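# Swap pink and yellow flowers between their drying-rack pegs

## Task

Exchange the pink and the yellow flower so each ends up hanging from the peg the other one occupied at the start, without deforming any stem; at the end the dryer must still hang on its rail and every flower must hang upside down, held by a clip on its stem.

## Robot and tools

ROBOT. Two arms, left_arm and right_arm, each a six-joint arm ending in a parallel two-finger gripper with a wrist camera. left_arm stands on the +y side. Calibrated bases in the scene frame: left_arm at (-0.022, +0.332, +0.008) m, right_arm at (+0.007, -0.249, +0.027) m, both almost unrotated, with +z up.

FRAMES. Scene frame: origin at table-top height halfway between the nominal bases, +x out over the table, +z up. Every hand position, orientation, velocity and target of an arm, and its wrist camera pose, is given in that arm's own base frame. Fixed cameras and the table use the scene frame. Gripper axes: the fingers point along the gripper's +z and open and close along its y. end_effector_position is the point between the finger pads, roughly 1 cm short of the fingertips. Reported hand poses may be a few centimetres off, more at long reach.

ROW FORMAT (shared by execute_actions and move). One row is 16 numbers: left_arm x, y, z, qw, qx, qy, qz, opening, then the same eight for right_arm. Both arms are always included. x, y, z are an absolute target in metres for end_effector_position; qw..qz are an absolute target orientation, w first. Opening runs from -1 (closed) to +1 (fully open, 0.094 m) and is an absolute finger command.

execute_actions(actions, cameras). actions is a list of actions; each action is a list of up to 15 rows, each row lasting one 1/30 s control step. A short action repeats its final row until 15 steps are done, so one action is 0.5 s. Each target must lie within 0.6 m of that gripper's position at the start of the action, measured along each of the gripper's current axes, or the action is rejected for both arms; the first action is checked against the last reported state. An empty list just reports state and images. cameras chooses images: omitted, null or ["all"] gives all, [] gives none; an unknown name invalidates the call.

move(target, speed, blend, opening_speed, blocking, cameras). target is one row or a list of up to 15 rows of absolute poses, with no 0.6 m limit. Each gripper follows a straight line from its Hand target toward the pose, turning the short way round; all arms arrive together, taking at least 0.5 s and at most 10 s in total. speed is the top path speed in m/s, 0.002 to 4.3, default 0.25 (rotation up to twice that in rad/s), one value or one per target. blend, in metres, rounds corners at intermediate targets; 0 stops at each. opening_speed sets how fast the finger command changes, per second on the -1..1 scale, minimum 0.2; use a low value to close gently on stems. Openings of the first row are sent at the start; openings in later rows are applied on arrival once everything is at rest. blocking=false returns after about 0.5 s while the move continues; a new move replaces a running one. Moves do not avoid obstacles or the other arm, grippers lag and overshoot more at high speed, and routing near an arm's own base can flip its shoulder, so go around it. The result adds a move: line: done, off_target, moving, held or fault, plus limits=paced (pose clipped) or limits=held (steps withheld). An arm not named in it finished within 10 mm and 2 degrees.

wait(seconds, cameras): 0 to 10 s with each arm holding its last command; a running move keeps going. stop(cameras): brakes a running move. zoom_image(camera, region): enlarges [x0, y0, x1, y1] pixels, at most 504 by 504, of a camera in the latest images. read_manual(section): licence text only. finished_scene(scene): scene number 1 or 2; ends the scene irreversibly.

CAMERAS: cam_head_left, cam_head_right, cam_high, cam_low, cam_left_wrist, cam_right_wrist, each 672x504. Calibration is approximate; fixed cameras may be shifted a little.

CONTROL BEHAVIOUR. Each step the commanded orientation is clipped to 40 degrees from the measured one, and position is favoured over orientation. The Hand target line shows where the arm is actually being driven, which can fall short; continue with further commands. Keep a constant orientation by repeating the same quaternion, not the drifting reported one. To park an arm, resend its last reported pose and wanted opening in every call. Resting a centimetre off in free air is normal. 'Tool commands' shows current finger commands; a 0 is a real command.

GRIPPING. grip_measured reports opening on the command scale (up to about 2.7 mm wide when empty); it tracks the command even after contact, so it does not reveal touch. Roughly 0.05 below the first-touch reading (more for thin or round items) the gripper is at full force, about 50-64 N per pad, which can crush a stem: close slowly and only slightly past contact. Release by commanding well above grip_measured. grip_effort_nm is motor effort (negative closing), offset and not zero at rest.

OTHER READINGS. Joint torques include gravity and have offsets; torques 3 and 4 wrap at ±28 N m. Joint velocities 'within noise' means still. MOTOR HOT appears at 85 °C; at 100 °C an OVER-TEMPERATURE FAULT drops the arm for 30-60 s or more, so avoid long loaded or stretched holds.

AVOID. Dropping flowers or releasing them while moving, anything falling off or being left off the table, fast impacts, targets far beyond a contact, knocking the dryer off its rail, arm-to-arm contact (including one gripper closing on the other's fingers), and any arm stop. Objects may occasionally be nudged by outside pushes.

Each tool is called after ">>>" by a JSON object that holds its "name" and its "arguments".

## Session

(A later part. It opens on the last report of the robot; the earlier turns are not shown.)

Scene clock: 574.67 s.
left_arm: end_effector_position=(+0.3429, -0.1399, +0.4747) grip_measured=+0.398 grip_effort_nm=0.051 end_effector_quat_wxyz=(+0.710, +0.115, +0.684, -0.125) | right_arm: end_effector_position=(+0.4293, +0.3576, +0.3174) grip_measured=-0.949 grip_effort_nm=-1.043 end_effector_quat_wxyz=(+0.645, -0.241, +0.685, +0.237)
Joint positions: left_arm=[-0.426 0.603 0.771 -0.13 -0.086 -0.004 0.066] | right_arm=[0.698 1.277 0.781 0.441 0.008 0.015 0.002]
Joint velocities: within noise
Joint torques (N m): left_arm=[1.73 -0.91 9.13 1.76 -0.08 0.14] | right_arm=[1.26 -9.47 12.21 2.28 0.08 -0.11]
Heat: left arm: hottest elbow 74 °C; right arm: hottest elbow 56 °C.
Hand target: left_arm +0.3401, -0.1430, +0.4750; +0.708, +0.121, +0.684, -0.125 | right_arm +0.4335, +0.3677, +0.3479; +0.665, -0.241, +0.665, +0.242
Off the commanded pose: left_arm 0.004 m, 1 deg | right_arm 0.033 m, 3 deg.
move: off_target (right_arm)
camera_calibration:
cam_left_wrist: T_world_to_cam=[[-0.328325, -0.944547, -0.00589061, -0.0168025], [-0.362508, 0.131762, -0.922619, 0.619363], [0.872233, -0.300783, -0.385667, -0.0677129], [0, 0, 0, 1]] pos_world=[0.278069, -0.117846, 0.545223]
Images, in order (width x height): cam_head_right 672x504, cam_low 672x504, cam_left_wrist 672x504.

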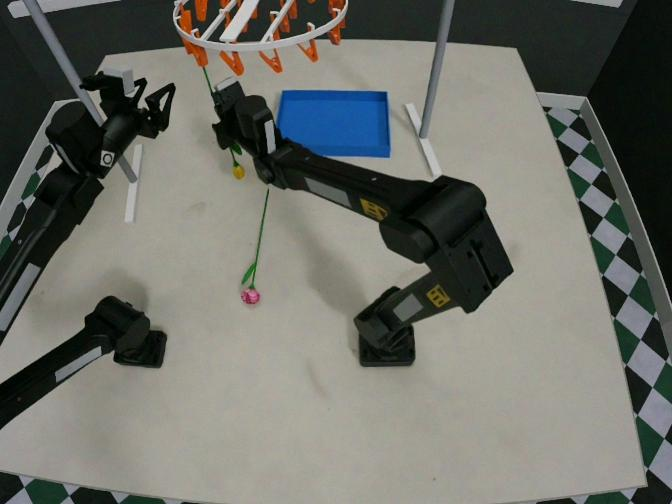

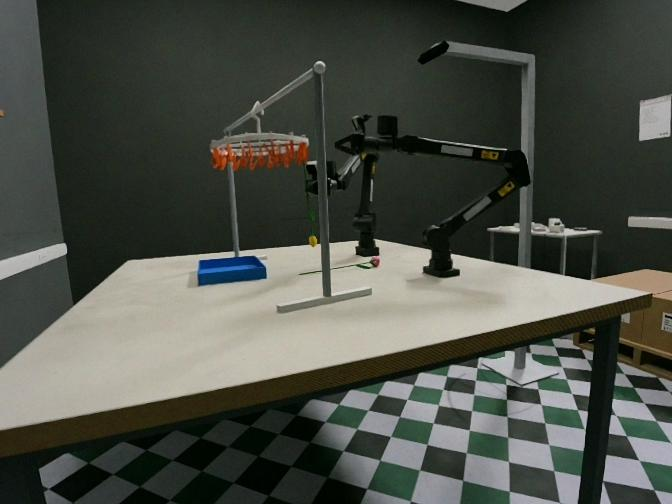

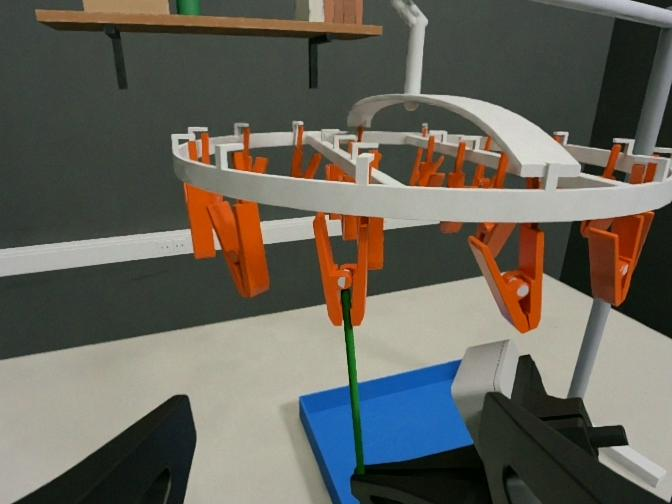

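>>> {"name": "move", "arguments": {"target": [[0.34,-0.143,0.475,0.7084,0.1206,0.6841,-0.1249,0.4,0.435,0.369,0.348,0.6645,-0.2418,0.6645,0.2418,-0.3],[0.34,-0.143,0.475,0.7084,0.1206,0.6841,-0.1249,0.4,0.42,0.350,0.330,0.6645,-0.2418,0.6645,0.2418,0.0],[0.32,-0.143,0.475,0.7084,0.1206,0.6841,-0.1249,0.4,0.33,0.274,0.33,0.6645,-0.2418,0.6645,0.2418,0.4]], "speed": 0.2, "opening_speed": 1.0, "cameras": ["cam_low","cam_left_wrist","cam_head_right","cam_right_wrist"]}}

Scene clock: 582.87 s.
left_arm: end_effector_position=(+0.3241, -0.1407, +0.4743) grip_measured=+0.398 grip_effort_nm=0.051 end_effector_quat_wxyz=(+0.709, +0.114, +0.685, -0.125) | right_arm: end_effector_position=(+0.3303, +0.2773, +0.3359) grip_measured=+0.398 grip_effort_nm=0.071 end_effector_quat_wxyz=(+0.667, -0.237, +0.661, +0.250)
Joint positions: left_arm=[-0.473 0.55 0.759 -0.172 -0.133 -0.004 0.066] | right_arm=[0.698 0.858 0.515 0.357 -0.004 0.015 0.066]
Joint velocities: within noise
Joint torques (N m): left_arm=[1.67 -0.67 8.96 1.74 -0.07 0.16] | right_arm=[0.09 -2.84 8.18 1.72 -0.08 -0.11]
Heat: left arm: hottest elbow 71 °C; right arm: hottest elbow 55 °C.
Hand target: left_arm +0.3201, -0.1429, +0.4750; +0.708, +0.121, +0.684, -0.125 | right_arm +0.3300, +0.2741, +0.3302; +0.665, -0.242, +0.664, +0.242
Off the commanded pose: left_arm 0.005 m, 1 deg | right_arm 0.007 m, 1 deg.
move: done
camera_calibration:
cam_left_wrist: T_world_to_cam=[[-0.328005, -0.944664, -0.00474132, -0.0245176], [-0.365063, 0.131383, -0.921666, 0.612621], [0.871287, -0.30058, -0.387956, -0.0502305], [0, 0, 0, 1]] pos_world=[0.259369, -0.118747, 0.545028]
cam_right_wrist: T_world_to_cam=[[0.65004, -0.759879, -0.00570016, -0.00318796], [-0.309984, -0.258312, -0.914978, 0.522546], [0.6938, 0.596539, -0.403463, -0.172165], [0, 0, 0, 1]] pos_world=[0.283501, 0.235261, 0.408638]
Images, in order (width x height): cam_head_right 672x504, cam_low 672x504, cam_left_wrist 672x504, cam_right_wrist 672x504.

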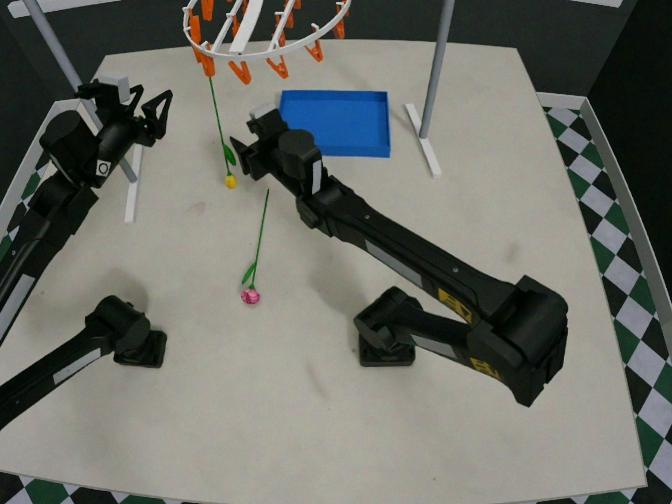

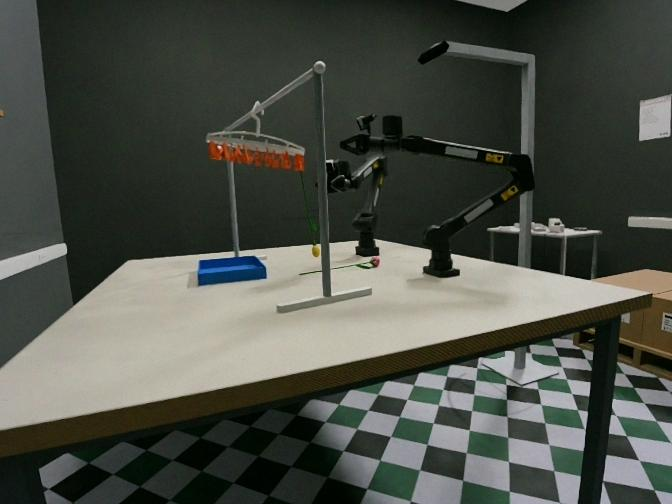

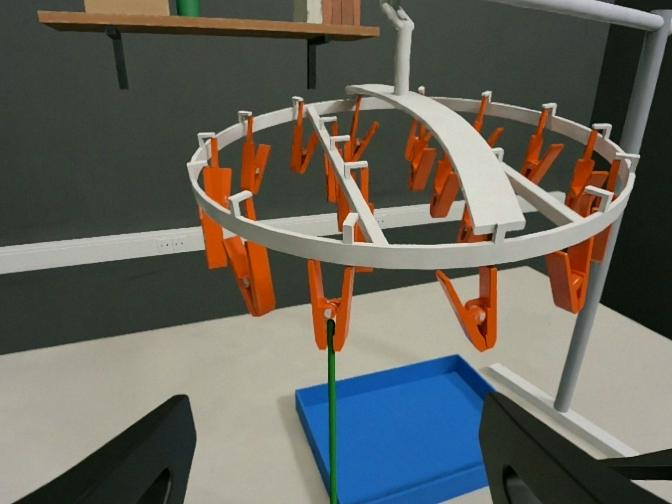

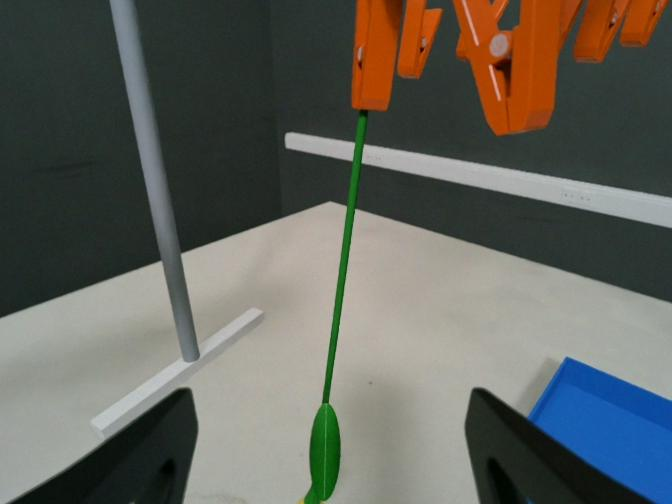

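>>> {"name": "move", "arguments": {"target": [[0.28,-0.12,0.42,0.7084,0.1206,0.6841,-0.1249,0.4,0.25,0.10,0.33,0.6645,-0.2418,0.6645,0.2418,0.4],[0.32,-0.18,0.28,0.3827,0,0.9239,0,0.4,0.24,0.05,0.33,0.6645,-0.2418,0.6645,0.2418,0.4],[0.358,-0.236,0.13,0,0,1,0,0.4,0.24,0.05,0.33,0.6645,-0.2418,0.6645,0.2418,0.4]], "speed": 0.4, "blend": 0.04, "cameras": ["cam_left_wrist","cam_head_right"]}}

Scene clock: 589.97 s.
left_arm: end_effector_position=(+0.3404, -0.2287, +0.1142) grip_measured=+0.398 grip_effort_nm=0.056 end_effector_quat_wxyz=(-0.013, +0.000, +1.000, +0.011) | right_arm: end_effector_position=(+0.2388, +0.0526, +0.3218) grip_measured=+0.399 grip_effort_nm=0.076 end_effector_quat_wxyz=(+0.656, -0.233, +0.671, +0.255)
Joint positions: left_arm=[-0.592 1.515 1.104 -1.195 -0.003 -0.592 0.066] | right_arm=[-0.495 0.233 0.34 -0.129 -1.201 0.015 0.066]
Joint velocities: within noise
Joint torques (N m): left_arm=[3.25 -9.64 10.8 0.02 0.12 0.17] | right_arm=[-0.44 5.95 10.07 2.25 -0.13 -0.12]
Heat: left arm: hottest elbow 71 °C; right arm: hottest elbow 55 °C.
Hand target: left_arm +0.3573, -0.2355, +0.1301; +0.000, +0.000, +1.000, +0.000 | right_arm +0.2399, +0.0500, +0.3298; +0.664, -0.241, +0.665, +0.242
Off the commanded pose: left_arm 0.025 m, 2 deg | right_arm 0.009 m, 2 deg.
move: off_target (left_arm)
camera_calibration:
cam_left_wrist: T_world_to_cam=[[-0.0141947, -0.999532, -0.0270898, -0.220759], [-0.895342, 0.000644119, 0.44538, 0.292741], [-0.445154, 0.0305766, -0.894932, 0.351276], [0, 0, 0, 1]] pos_world=[0.415341, -0.231585, 0.178007]
Images, in order (width x height): cam_head_right 672x504, cam_left_wrist 672x504.

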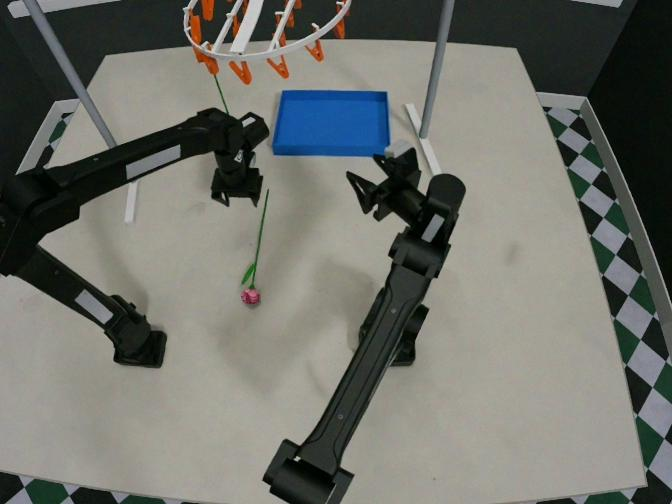

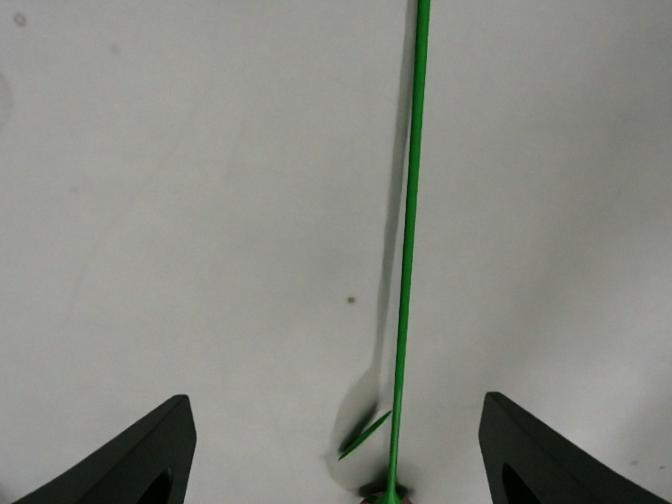

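>>> {"name": "move", "arguments": {"target": [[0.39,-0.264,0.10,0,0,1,0,0.2,0.24,0.05,0.33,0.6645,-0.2418,0.6645,0.2418,0.4],[0.385,-0.261,0.06,0,0,1,0,0.0,0.24,0.05,0.33,0.6645,-0.2418,0.6645,0.2418,0.4]], "speed": 0.2, "cameras": ["cam_left_wrist"]}}

Scene clock: 600.33 s.
left_arm: end_effector_position=(+0.3843, -0.2583, +0.0667) grip_measured=+0.003 grip_effort_nm=-0.125 end_effector_quat_wxyz=(+0.002, +0.000, +1.000, +0.000) | right_arm: end_effector_position=(+0.2388, +0.0526, +0.3218) grip_measured=+0.399 grip_effort_nm=0.066 end_effector_quat_wxyz=(+0.656, -0.233, +0.671, +0.255)
Joint positions: left_arm=[-0.592 1.677 1.165 -1.056 -0.003 -0.591 0.047] | right_arm=[-0.495 0.233 0.34 -0.129 -1.201 0.015 0.066]
Joint velocities: within noise
Joint torques (N m): left_arm=[2.37 -10.81 6.79 0.98 0.1 0.01] | right_arm=[-0.26 5.95 10.03 2.22 -0.12 -0.11]
Heat: left arm: hottest elbow 70 °C; right arm: hottest elbow 55 °C.
Hand target: left_arm +0.3849, -0.2610, +0.0602; +0.000, +0.000, +1.000, +0.000 | right_arm +0.2399, +0.0500, +0.3298; +0.664, -0.241, +0.665, +0.242
Off the commanded pose: left_arm 0.007 m, 0 deg | right_arm 0.009 m, 2 deg.
move: done
camera_calibration:
cam_left_wrist: T_world_to_cam=[[-0.0144464, -0.999876, -0.00620554, -0.252384], [-0.908426, 0.0105314, 0.417914, 0.362584], [-0.417797, 0.0116746, -0.908466, 0.314621], [0, 0, 0, 1]] pos_world=[0.457183, -0.259844, 0.132728]
Images, in order (width x height): cam_left_wrist 672x504.

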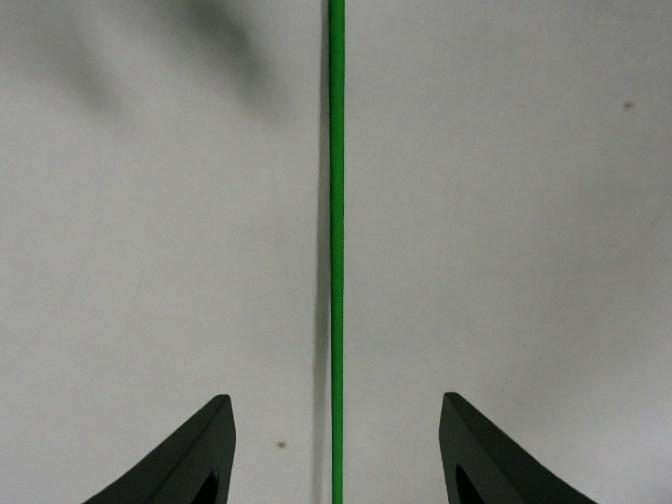

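>>> {"name": "move", "arguments": {"target": [[0.385,-0.261,0.015,0,0,1,0,-0.3,0.24,0.05,0.33,0.6645,-0.2418,0.6645,0.2418,0.4],[0.385,-0.261,-0.012,0,0,1,0,-0.3,0.24,0.05,0.33,0.6645,-0.2418,0.6645,0.2418,0.4]], "speed": [0.15,0.04], "cameras": ["cam_left_wrist","cam_low"]}}

Scene clock: 603.23 s.
left_arm: end_effector_position=(+0.3863, -0.2597, -0.0006) grip_measured=-0.298 grip_effort_nm=-0.120 end_effector_quat_wxyz=(+0.005, +0.000, +1.000, -0.001) | right_arm: end_effector_position=(+0.2388, +0.0526, +0.3218) grip_measured=+0.399 grip_effort_nm=0.066 end_effector_quat_wxyz=(+0.656, -0.233, +0.671, +0.255)
Joint positions: left_arm=[-0.592 1.781 1.097 -0.877 -0.003 -0.591 0.033] | right_arm=[-0.495 0.233 0.34 -0.129 -1.201 0.015 0.066]
Joint velocities: within noise
Joint torques (N m): left_arm=[2.37 -10.81 5.82 1.17 0.1 0.01] | right_arm=[-0.21 5.71 10 2.25 -0.11 -0.13]
Heat: left arm: hottest elbow 69 °C; right arm: hottest elbow 55 °C.
Hand target: left_arm +0.3847, -0.2608, -0.0118; +0.000, +0.000, +1.000, +0.000 | right_arm +0.2399, +0.0500, +0.3298; +0.664, -0.241, +0.665, +0.242
Off the commanded pose: left_arm 0.012 m, 1 deg | right_arm 0.009 m, 2 deg.
move: off_target (left_arm)
camera_calibration:
cam_left_wrist: T_world_to_cam=[[-0.0144615, -0.999892, -0.00244009, -0.254212], [-0.910801, 0.0121659, 0.412667, 0.39395], [-0.412593, 0.00819023, -0.910879, 0.251429], [0, 0, 0, 1]] pos_world=[0.458871, -0.261037, 0.065831]
Images, in order (width x height): cam_low 672x504, cam_left_wrist 672x504.

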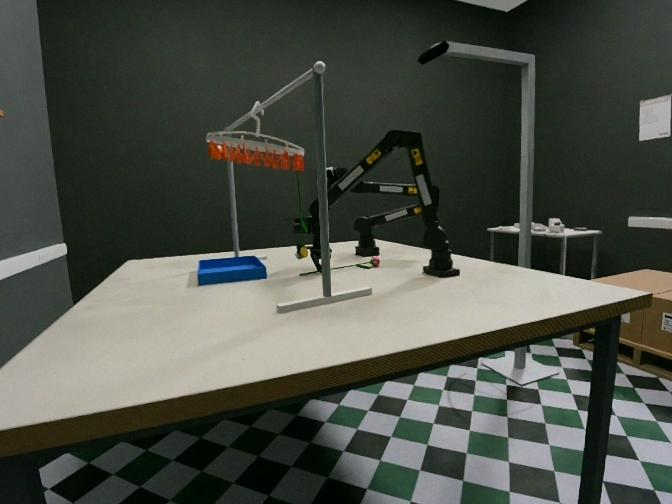

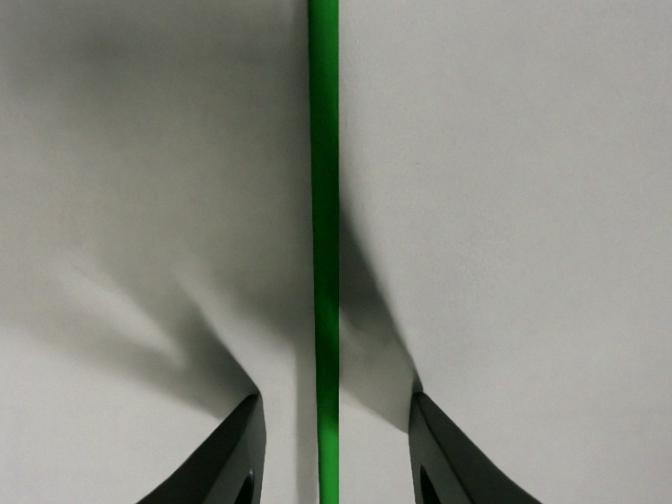

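>>> {"name": "move", "arguments": {"target": [0.385,-0.261,-0.012,0,0,1,0,-1,0.24,0.05,0.33,0.6645,-0.2418,0.6645,0.2418,0.4], "opening_speed": 0.6, "cameras": ["cam_left_wrist"]}}

Scene clock: 605.93 s.
left_arm: end_effector_position=(+0.3866, -0.2598, -0.0006) grip_measured=-0.952 grip_effort_nm=-0.965 end_effector_quat_wxyz=(+0.005, +0.000, +1.000, -0.002) | right_arm: end_effector_position=(+0.2388, +0.0526, +0.3218) grip_measured=+0.399 grip_effort_nm=0.071 end_effector_quat_wxyz=(+0.656, -0.233, +0.671, +0.255)
Joint positions: left_arm=[-0.592 1.781 1.097 -0.876 -0.003 -0.591 0.002] | right_arm=[-0.495 0.233 0.34 -0.129 -1.201 0.015 0.066]
Joint velocities: within noise
Joint torques (N m): left_arm=[2.49 -10.81 5.79 1.13 0.1 0.02] | right_arm=[-0.09 5.77 10.03 2.25 -0.12 -0.11]
Heat: left arm: hottest elbow 68 °C; right arm: hottest elbow 55 °C.
Hand target: left_arm +0.3847, -0.2608, -0.0118; +0.000, +0.000, +1.000, +0.000 | right_arm +0.2399, +0.0500, +0.3298; +0.664, -0.241, +0.665, +0.242
Off the commanded pose: left_arm 0.012 m, 1 deg | right_arm 0.009 m, 2 deg.
move: off_target (left_arm)
camera_calibration:
cam_left_wrist: T_world_to_cam=[[-0.0144002, -0.999895, -0.00182348, -0.254377], [-0.91117, 0.0123714, 0.411845, 0.394367], [-0.41178, 0.00759217, -0.911252, 0.251098], [0, 0, 0, 1]] pos_world=[0.45907, -0.261136, 0.0659316]
Images, in order (width x height): cam_left_wrist 672x504.

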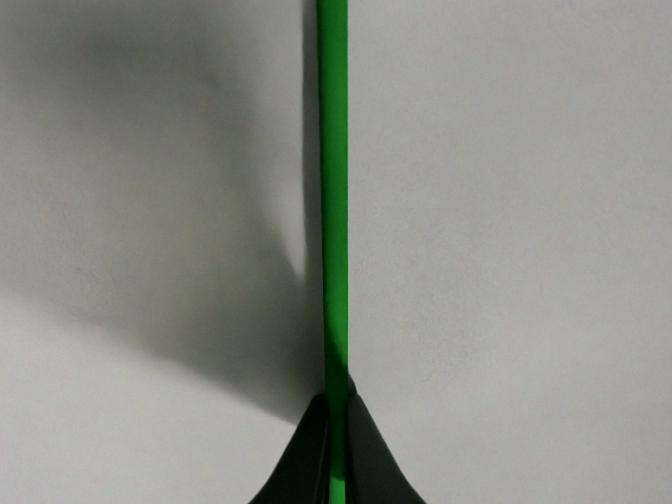

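>>> {"name": "move", "arguments": {"target": [[0.375,-0.25,0.05,0,0,1,0,-1,0.24,0.06,0.38,0.7132,-0.1715,0.6535,0.1871,0.4],[0.34,-0.22,0.18,0,0,1,0,-1,0.25,0.07,0.42,0.7132,-0.1715,0.6535,0.1871,0.4],[0.30,-0.17,0.27,0.3736,0.2,0.9020,-0.0828,-1,0.26,0.08,0.44,0.7132,-0.1715,0.6535,0.1871,0.4],[0.27,-0.13,0.33,0.6409,0.2988,0.6409,-0.2988,-1,0.27,0.08,0.45,0.7132,-0.1715,0.6535,0.1871,0.4]], "speed": 0.2, "blend": 0.02, "cameras": ["cam_left_wrist","cam_right_wrist","cam_head_right"]}}

Scene clock: 617.20 s.
left_arm: end_effector_position=(+0.2680, -0.1328, +0.3257) grip_measured=-0.958 grip_effort_nm=-1.062 end_effector_quat_wxyz=(+0.634, +0.302, +0.645, -0.301) | right_arm: end_effector_position=(+0.2738, +0.0766, +0.4127) grip_measured=+0.399 grip_effort_nm=0.071 end_effector_quat_wxyz=(+0.693, -0.157, +0.676, +0.196)
Joint positions: left_arm=[0.001 0.416 0.374 0.02 0.882 0.011 0.002] | right_arm=[-0.047 0.298 0.554 -0.213 -0.549 0.07 0.066]
Joint velocities: within noise
Joint torques (N m): left_arm=[3.43 1.32 9.02 2.78 0.16 -0.04] | right_arm=[1.49 5.25 13.64 2.17 0.1 -0.12]
Heat: left arm: hottest elbow 66 °C; right arm: hottest elbow 56 °C.
Hand target: left_arm +0.2699, -0.1300, +0.3300; +0.641, +0.299, +0.641, -0.299 | right_arm +0.2678, +0.0793, +0.4487; +0.713, -0.171, +0.653, +0.187
Off the commanded pose: left_arm 0.006 m, 1 deg | right_arm 0.038 m, 4 deg.
move: off_target (right_arm)
camera_calibration:
cam_left_wrist: T_world_to_cam=[[-0.768156, -0.640208, -0.00839345, 0.123451], [-0.271639, 0.337742, -0.90119, 0.449806], [0.579783, -0.689974, -0.433344, -0.015404], [0, 0, 0, 1]] pos_world=[0.225946, -0.0835122, 0.399721]
cam_right_wrist: T_world_to_cam=[[0.487727, -0.872152, -0.0383684, -0.0520068], [-0.350705, -0.155495, -0.923487, 0.530281], [0.799455, 0.463866, -0.381707, -0.0099468], [0, 0, 0, 1]] pos_world=[0.219289, 0.0417123, 0.483915]
Images, in order (width x height): cam_head_right 672x504, cam_left_wrist 672x504, cam_right_wrist 672x504.

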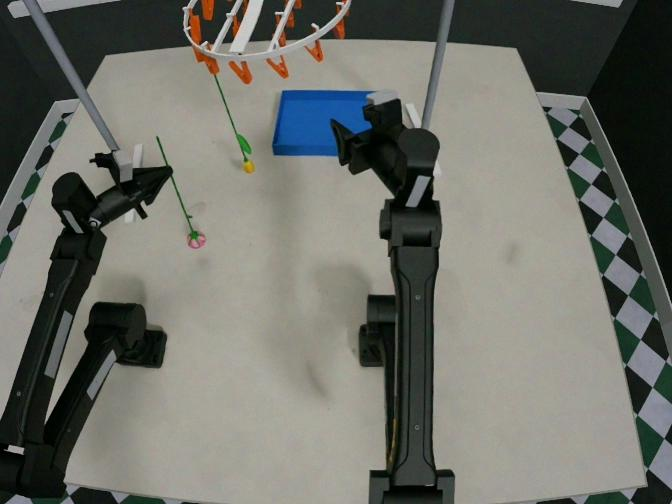

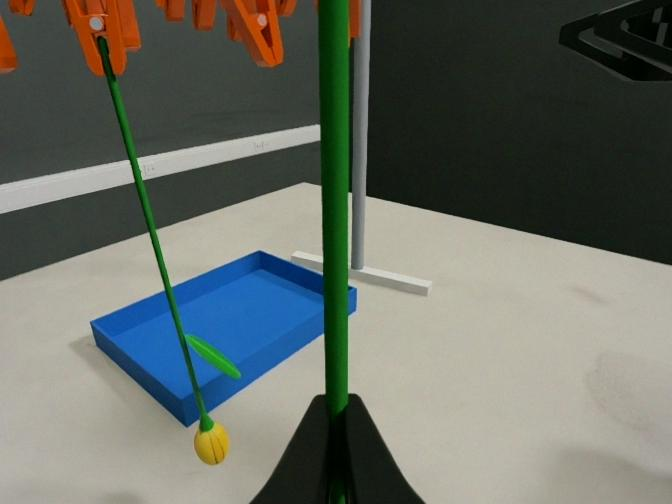

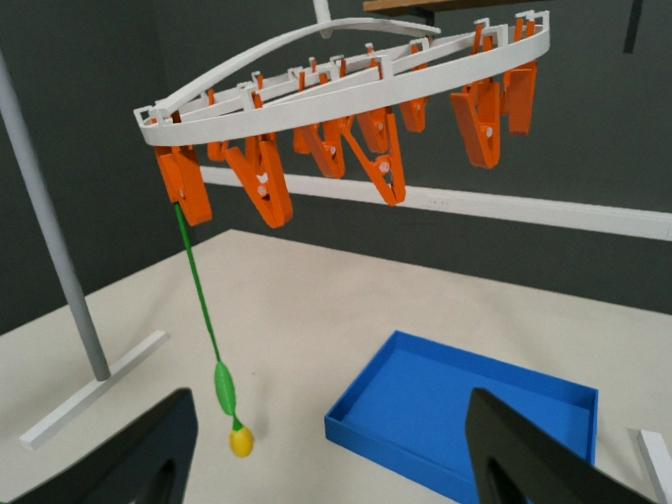

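>>> {"name": "move", "arguments": {"target": [[0.27,-0.13,0.33,0.6409,0.2988,0.6409,-0.2988,-1,0.36,-0.04,0.45,0.5964,-0.3919,0.5659,0.4130,0.4],[0.27,-0.13,0.33,0.6409,0.2988,0.6409,-0.2988,-1,0.48,-0.06,0.45,0.5964,-0.3919,0.5659,0.4130,0.4]], "speed": 0.25, "blend": 0.03, "cameras": ["cam_high","cam_right_wrist","cam_head_right"]}}

Scene clock: 633.63 s.
left_arm: end_effector_position=(+0.2679, -0.1329, +0.3255) grip_measured=-0.958 grip_effort_nm=-1.062 end_effector_quat_wxyz=(+0.634, +0.302, +0.645, -0.302) | right_arm: end_effector_position=(+0.4724, -0.0609, +0.4258) grip_measured=+0.399 grip_effort_nm=0.071 end_effector_quat_wxyz=(+0.599, -0.337, +0.621, +0.376)
Joint positions: left_arm=[0.001 0.416 0.374 0.021 0.883 0.01 0.002] | right_arm=[-0.496 1.329 1.083 0.307 -1.555 0.125 0.066]
Joint velocities: within noise
Joint torques (N m): left_arm=[3.37 1.32 9.06 2.81 0.15 -0.06] | right_arm=[1.38 -10.58 12.79 1.96 -0.04 0.06]
Heat: left arm: hottest elbow 64 °C; right arm: hottest elbow 60 °C.
Hand target: left_arm +0.2699, -0.1301, +0.3300; +0.641, +0.299, +0.641, -0.299 | right_arm +0.4788, -0.0592, +0.4494; +0.608, -0.359, +0.608, +0.362
Off the commanded pose: left_arm 0.006 m, 1 deg | right_arm 0.025 m, 10 deg.
joint sent to its limit (right arm) — joint 5 (wrist yaw), lower limit. The joint targets are off in orientation, not in position.
move: off_target (right_arm)
camera_calibration:
cam_right_wrist: T_world_to_cam=[[0.872991, -0.484634, -0.0549294, -0.419635], [-0.244776, -0.337921, -0.908787, 0.52315], [0.421867, 0.806808, -0.413629, 0.112878], [0, 0, 0, 1]] pos_world=[0.446773, -0.117657, 0.499071]
Images, in order (width x height): cam_head_right 672x504, cam_high 672x504, cam_right_wrist 672x504.

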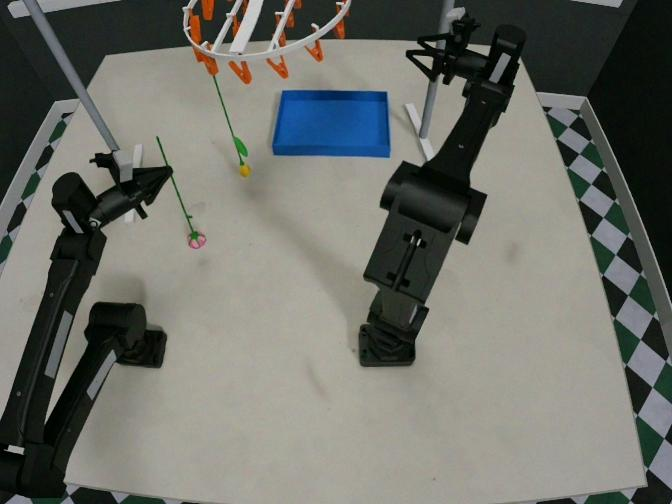

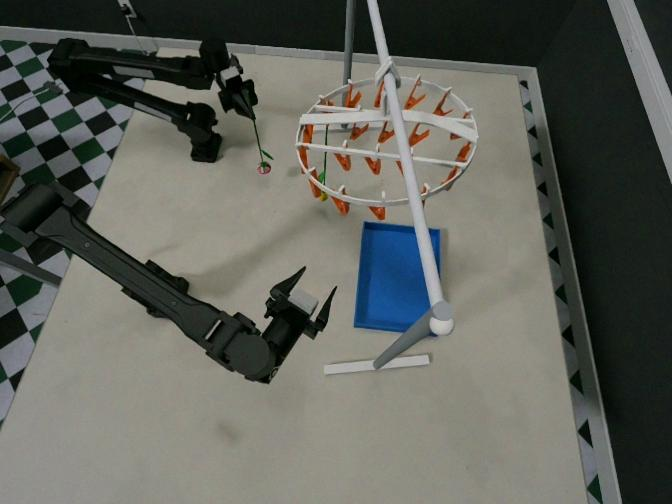

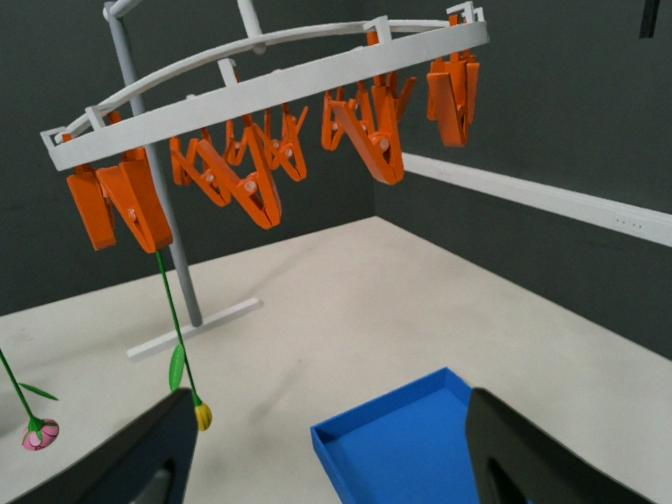

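>>> {"name": "zoom_image", "arguments": {"camera": "cam_high", "region": [285, 65, 490, 225]}}

>>> {"name": "zoom_image", "arguments": {"camera": "cam_right_wrist", "region": [30, 0, 500, 260]}}

Scaled by 2.459 from the camera's 672x504 image, which has a finer 960x720 frame.

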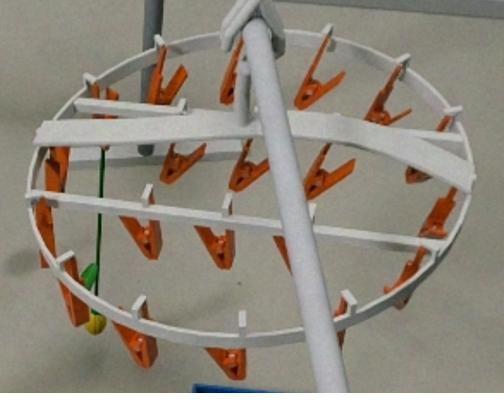

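Scaled by 1.072 from the camera's 672x504 image, which has a finer 960x720 frame.

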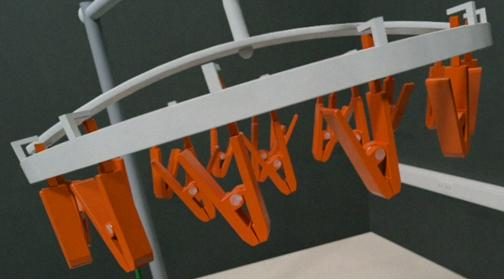

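>>> {"name": "move", "arguments": {"target": [[0.27,-0.13,0.33,0.6409,0.2988,0.6409,-0.2988,-1,0.36,-0.03,0.44,0.7132,-0.1715,0.6535,0.1871,0.4],[0.27,-0.13,0.33,0.6409,0.2988,0.6409,-0.2988,-1,0.31,0.075,0.44,0.7132,-0.1715,0.6535,0.1871,0.4]], "speed": 0.25, "blend": 0.03, "cameras": ["cam_right_wrist","cam_high"]}}

Scene clock: 650.17 s.
left_arm: end_effector_position=(+0.2679, -0.1329, +0.3255) grip_measured=-0.958 grip_effort_nm=-1.062 end_effector_quat_wxyz=(+0.634, +0.302, +0.645, -0.302) | right_arm: end_effector_position=(+0.3095, +0.0722, +0.4449) grip_measured=+0.399 grip_effort_nm=0.071 end_effector_quat_wxyz=(+0.717, -0.165, +0.650, +0.189)
Joint positions: left_arm=[0.001 0.416 0.374 0.021 0.883 0.01 0.002] | right_arm=[-0.065 0.448 0.615 -0.049 -0.568 0.072 0.066]
Joint velocities: within noise
Joint torques (N m): left_arm=[3.37 1.32 9.06 2.82 0.14 -0.05] | right_arm=[1.44 3.14 8.88 1.62 0.12 -0.1]
Heat: left arm: hottest elbow 62 °C; right arm: hottest elbow 62 °C.
Hand target: left_arm +0.2699, -0.1301, +0.3300; +0.641, +0.299, +0.641, -0.299 | right_arm +0.3099, +0.0749, +0.4400; +0.713, -0.172, +0.653, +0.187
Off the commanded pose: left_arm 0.006 m, 1 deg | right_arm 0.006 m, 1 deg.
move: done
camera_calibration:
cam_right_wrist: T_world_to_cam=[[0.489884, -0.871787, 0.00111969, -0.0903334], [-0.281224, -0.159244, -0.946337, 0.560806], [0.825183, 0.463281, -0.323178, -0.0581937], [0, 0, 0, 1]] pos_world=[0.249985, 0.0375136, 0.512006]
Images, in order (width x height): cam_high 672x504, cam_right_wrist 672x504.

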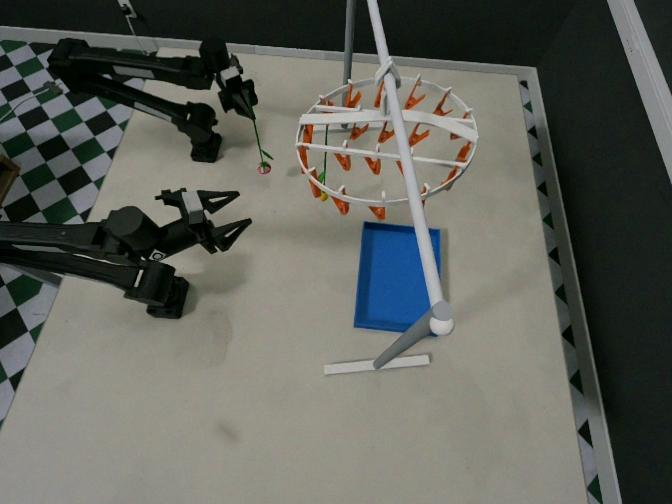

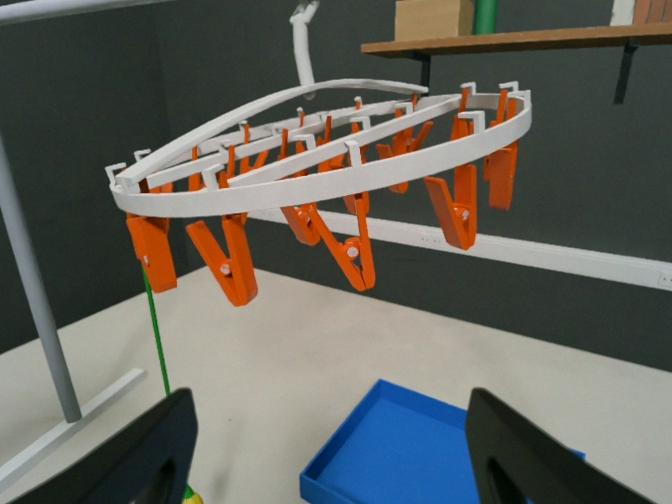

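>>> {"name": "move", "arguments": {"target": [0.27,-0.13,0.33,0.6409,0.2988,0.6409,-0.2988,-1,0.395,0.115,0.485,0.7132,-0.1715,0.6535,0.1871,0.4], "speed": 0.2, "cameras": ["cam_right_wrist"]}}

Scene clock: 657.80 s.
left_arm: end_effector_position=(+0.2679, -0.1329, +0.3255) grip_measured=-0.958 grip_effort_nm=-1.067 end_effector_quat_wxyz=(+0.634, +0.301, +0.645, -0.302) | right_arm: end_effector_position=(+0.3928, +0.1104, +0.4439) grip_measured=+0.399 grip_effort_nm=0.071 end_effector_quat_wxyz=(+0.688, -0.159, +0.681, +0.193)
Joint positions: left_arm=[0.001 0.416 0.374 0.021 0.883 0.009 0.002] | right_arm=[0.115 0.739 0.747 0.014 -0.388 0.052 0.066]
Joint velocities: within noise
Joint torques (N m): left_arm=[3.49 1.26 9.05 2.82 0.14 -0.05] | right_arm=[1.32 -0.67 13.97 2.71 0.08 -0.12]
Heat: left arm: hottest elbow 62 °C; right arm: hottest elbow 60 °C.
Hand target: left_arm +0.2699, -0.1301, +0.3300; +0.641, +0.299, +0.641, -0.299 | right_arm +0.3923, +0.1142, +0.4838; +0.713, -0.171, +0.653, +0.187
Off the commanded pose: left_arm 0.006 m, 1 deg | right_arm 0.041 m, 5 deg.
move: off_target (right_arm)
camera_calibration:
cam_right_wrist: T_world_to_cam=[[0.487584, -0.872388, -0.034657, -0.0808735], [-0.361559, -0.165628, -0.91752, 0.60878], [0.794693, 0.459899, -0.396177, -0.100098], [0, 0, 0, 1]] pos_world=[0.33909, 0.0763128, 0.516109]
Images, in order (width x height): cam_right_wrist 672x504.

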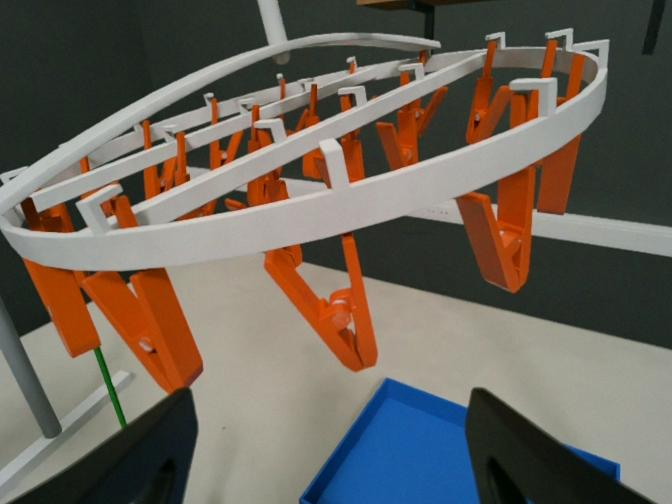

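>>> {"name": "move", "arguments": {"target": [[0.27,-0.13,0.33,0.6409,0.2988,0.6409,-0.2988,-1,0.41,0.117,0.482,0.6987,-0.2017,0.6515,0.2163,0.4],[0.27,-0.13,0.33,0.6409,0.2988,0.6409,-0.2988,-1,0.453,0.147,0.485,0.6987,-0.2017,0.6515,0.2163,0.4]], "speed": 0.1, "cameras": ["cam_right_wrist"]}}

Scene clock: 665.47 s.
left_arm: end_effector_position=(+0.2679, -0.1329, +0.3255) grip_measured=-0.958 grip_effort_nm=-1.072 end_effector_quat_wxyz=(+0.634, +0.301, +0.645, -0.302) | right_arm: end_effector_position=(+0.4479, +0.1412, +0.4455) grip_measured=+0.399 grip_effort_nm=0.066 end_effector_quat_wxyz=(+0.674, -0.189, +0.679, +0.222)
Joint positions: left_arm=[0.001 0.416 0.374 0.021 0.883 0.009 0.002] | right_arm=[0.149 0.941 0.856 0.092 -0.441 0.049 0.066]
Joint velocities: within noise
Joint torques (N m): left_arm=[3.31 1.32 9.06 2.82 0.15 -0.05] | right_arm=[1.38 -3.9 13.91 2.66 0.08 -0.12]
Heat: left arm: hottest elbow 62 °C; right arm: hottest elbow 61 °C.
Hand target: left_arm +0.2699, -0.1301, +0.3300; +0.641, +0.299, +0.641, -0.299 | right_arm +0.4502, +0.1460, +0.4841; +0.699, -0.201, +0.651, +0.216
Off the commanded pose: left_arm 0.006 m, 1 deg | right_arm 0.040 m, 5 deg.
move: off_target (right_arm)
camera_calibration:
cam_right_wrist: T_world_to_cam=[[0.561336, -0.82673, -0.0376759, -0.119037], [-0.358363, -0.201783, -0.911515, 0.636262], [0.745975, 0.525168, -0.409537, -0.138896], [0, 0, 0, 1]] pos_world=[0.398445, 0.102919, 0.518595]
Images, in order (width x height): cam_right_wrist 672x504.

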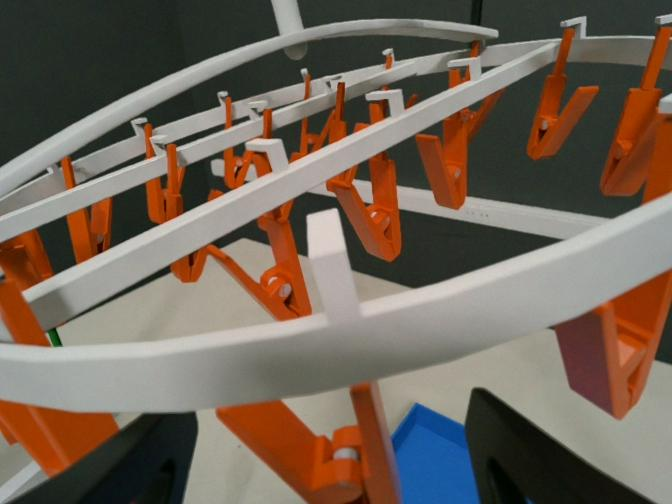

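>>> {"name": "move", "arguments": {"target": [0.27,-0.13,0.33,0.6409,0.2988,0.6409,-0.2988,-1,0.453,0.147,0.485,0.6987,-0.2017,0.6515,0.2163,-0.95], "opening_speed": 0.6, "cameras": ["cam_right_wrist","cam_head_left","cam_head_right"]}}

Scene clock: 671.43 s.
left_arm: end_effector_position=(+0.2679, -0.1329, +0.3255) grip_measured=-0.958 grip_effort_nm=-1.067 end_effector_quat_wxyz=(+0.634, +0.301, +0.645, -0.302) | right_arm: end_effector_position=(+0.4479, +0.1414, +0.4456) grip_measured=-0.577 grip_effort_nm=-1.028 end_effector_quat_wxyz=(+0.674, -0.190, +0.679, +0.221)
Joint positions: left_arm=[0.001 0.416 0.374 0.021 0.883 0.009 0.002] | right_arm=[0.15 0.941 0.856 0.092 -0.44 0.046 0.02]
Joint velocities: within noise
Joint torques (N m): left_arm=[3.37 1.32 9.06 2.82 0.14 -0.05] | right_arm=[1.14 -3.96 13.96 2.7 0.05 -0.11]
Heat: left arm: hottest elbow 61 °C; right arm: hottest elbow 61 °C.
Hand target: left_arm +0.2699, -0.1301, +0.3300; +0.641, +0.299, +0.641, -0.299 | right_arm +0.4502, +0.1461, +0.4841; +0.699, -0.201, +0.651, +0.216
Off the commanded pose: left_arm 0.006 m, 1 deg | right_arm 0.040 m, 4 deg.
move: off_target (right_arm)
camera_calibration:
cam_right_wrist: T_world_to_cam=[[0.561431, -0.826803, -0.0345212, -0.120174], [-0.3565, -0.204009, -0.91175, 0.635997], [0.746795, 0.524192, -0.409293, -0.139319], [0, 0, 0, 1]] pos_world=[0.398245, 0.103419, 0.518699]
Images, in order (width x height): cam_head_left 672x504, cam_head_right 672x504, cam_right_wrist 672x504.

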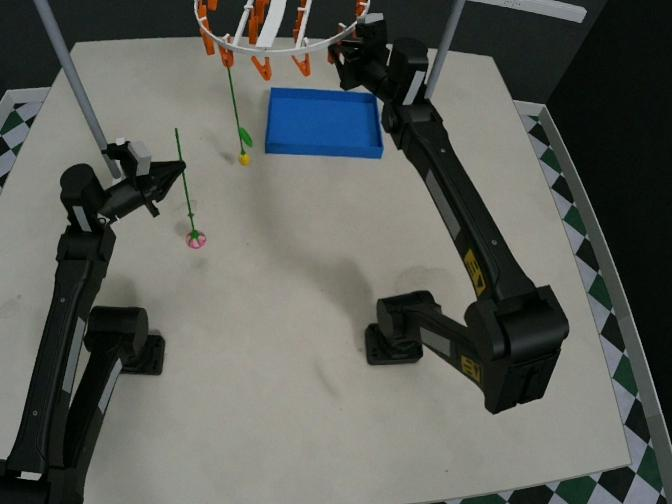

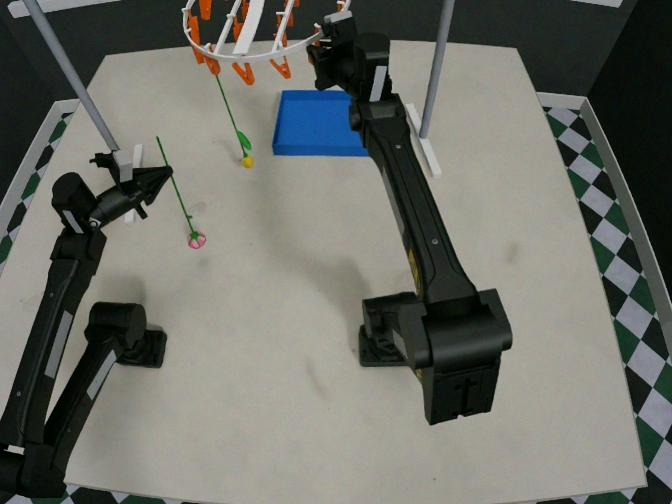

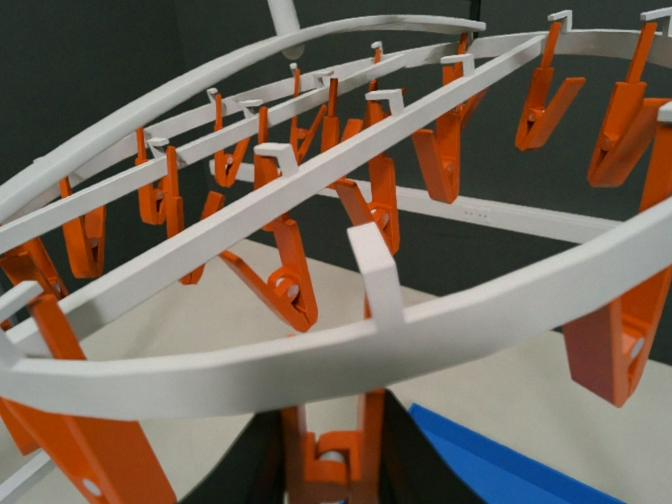

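>>> {"name": "move", "arguments": {"target": [[0.36,-0.31,0.28,0.6918,0.2070,0.6565,-0.2181,-1,0.453,0.147,0.485,0.6987,-0.2017,0.6515,0.2163,-0.95],[0.452,-0.402,0.275,0.6918,0.2070,0.6565,-0.2181,-1,0.453,0.147,0.485,0.6987,-0.2017,0.6515,0.2163,-0.95]], "speed": 0.18, "blend": 0.03, "cameras": ["cam_left_wrist","cam_head_left","cam_head_right","cam_low","cam_high"]}}

Scene clock: 679.80 s.
left_arm: end_effector_position=(+0.4432, -0.3857, +0.2508) grip_measured=-0.958 grip_effort_nm=-1.062 end_effector_quat_wxyz=(+0.675, +0.213, +0.676, -0.207) | right_arm: end_effector_position=(+0.4479, +0.1414, +0.4456) grip_measured=-0.577 grip_effort_nm=-1.043 end_effector_quat_wxyz=(+0.674, -0.190, +0.679, +0.221)
Joint positions: left_arm=[-0.762 1.504 0.751 0.749 -0.159 0.006 0.002] | right_arm=[0.15 0.941 0.856 0.092 -0.44 0.046 0.02]
Joint velocities: within noise
Joint torques (N m): left_arm=[1.85 -8.88 10.69 2.84 -0.03 0.08] | right_arm=[1.32 -3.96 13.96 2.65 0.05 -0.09]
Heat: left arm: hottest elbow 62 °C; right arm: hottest elbow 61 °C.
Hand target: left_arm +0.4504, -0.4006, +0.2749; +0.692, +0.207, +0.657, -0.218 | right_arm +0.4502, +0.1461, +0.4841; +0.699, -0.201, +0.651, +0.216
Off the commanded pose: left_arm 0.030 m, 3 deg | right_arm 0.040 m, 4 deg.
move: off_target (left_arm, right_arm)
camera_calibration:
cam_left_wrist: T_world_to_cam=[[-0.56265, -0.826436, -0.0206905, -0.0642885], [-0.340098, 0.254211, -0.905378, 0.514553], [0.753497, -0.502374, -0.424101, -0.330924], [0, 0, 0, 1]] pos_world=[0.388177, -0.350183, 0.32419]
Images, in order (width x height): cam_head_left 672x504, cam_head_right 672x504, cam_high 672x504, cam_low 672x504, cam_left_wrist 672x504.

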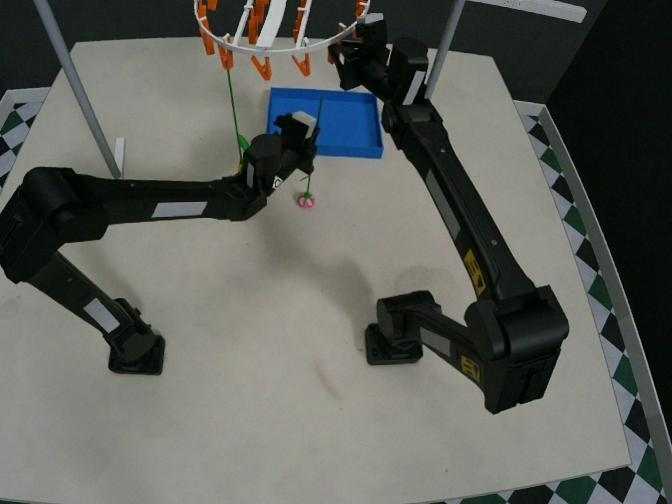

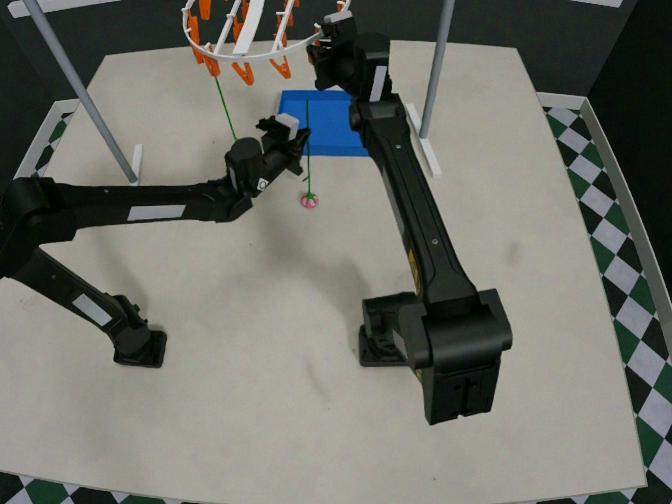

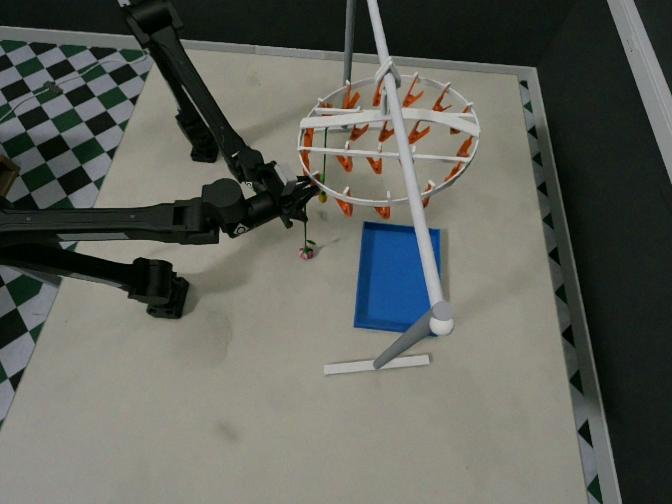

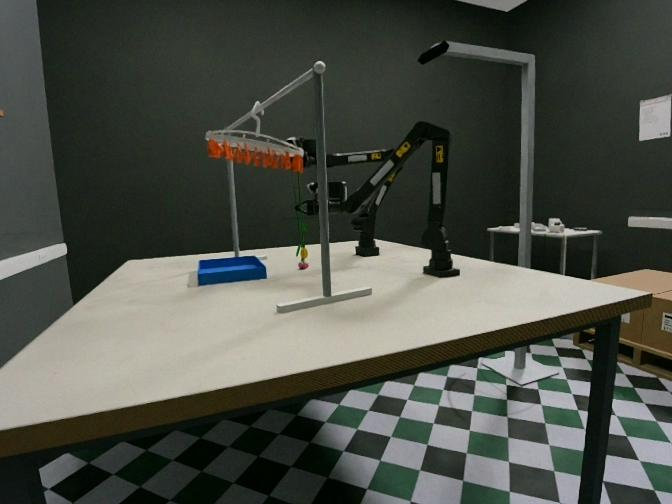

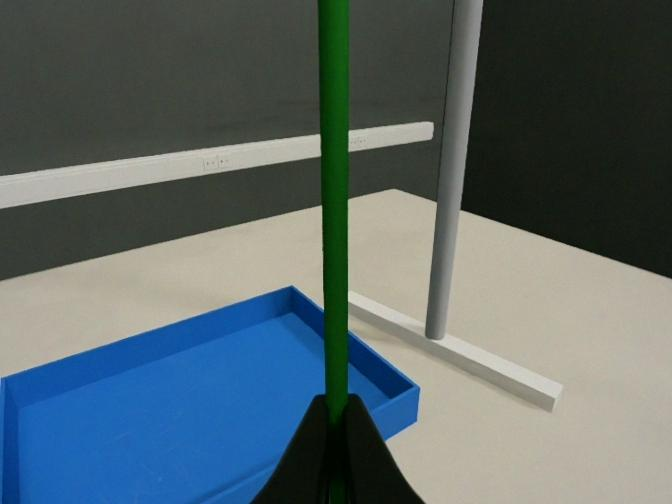

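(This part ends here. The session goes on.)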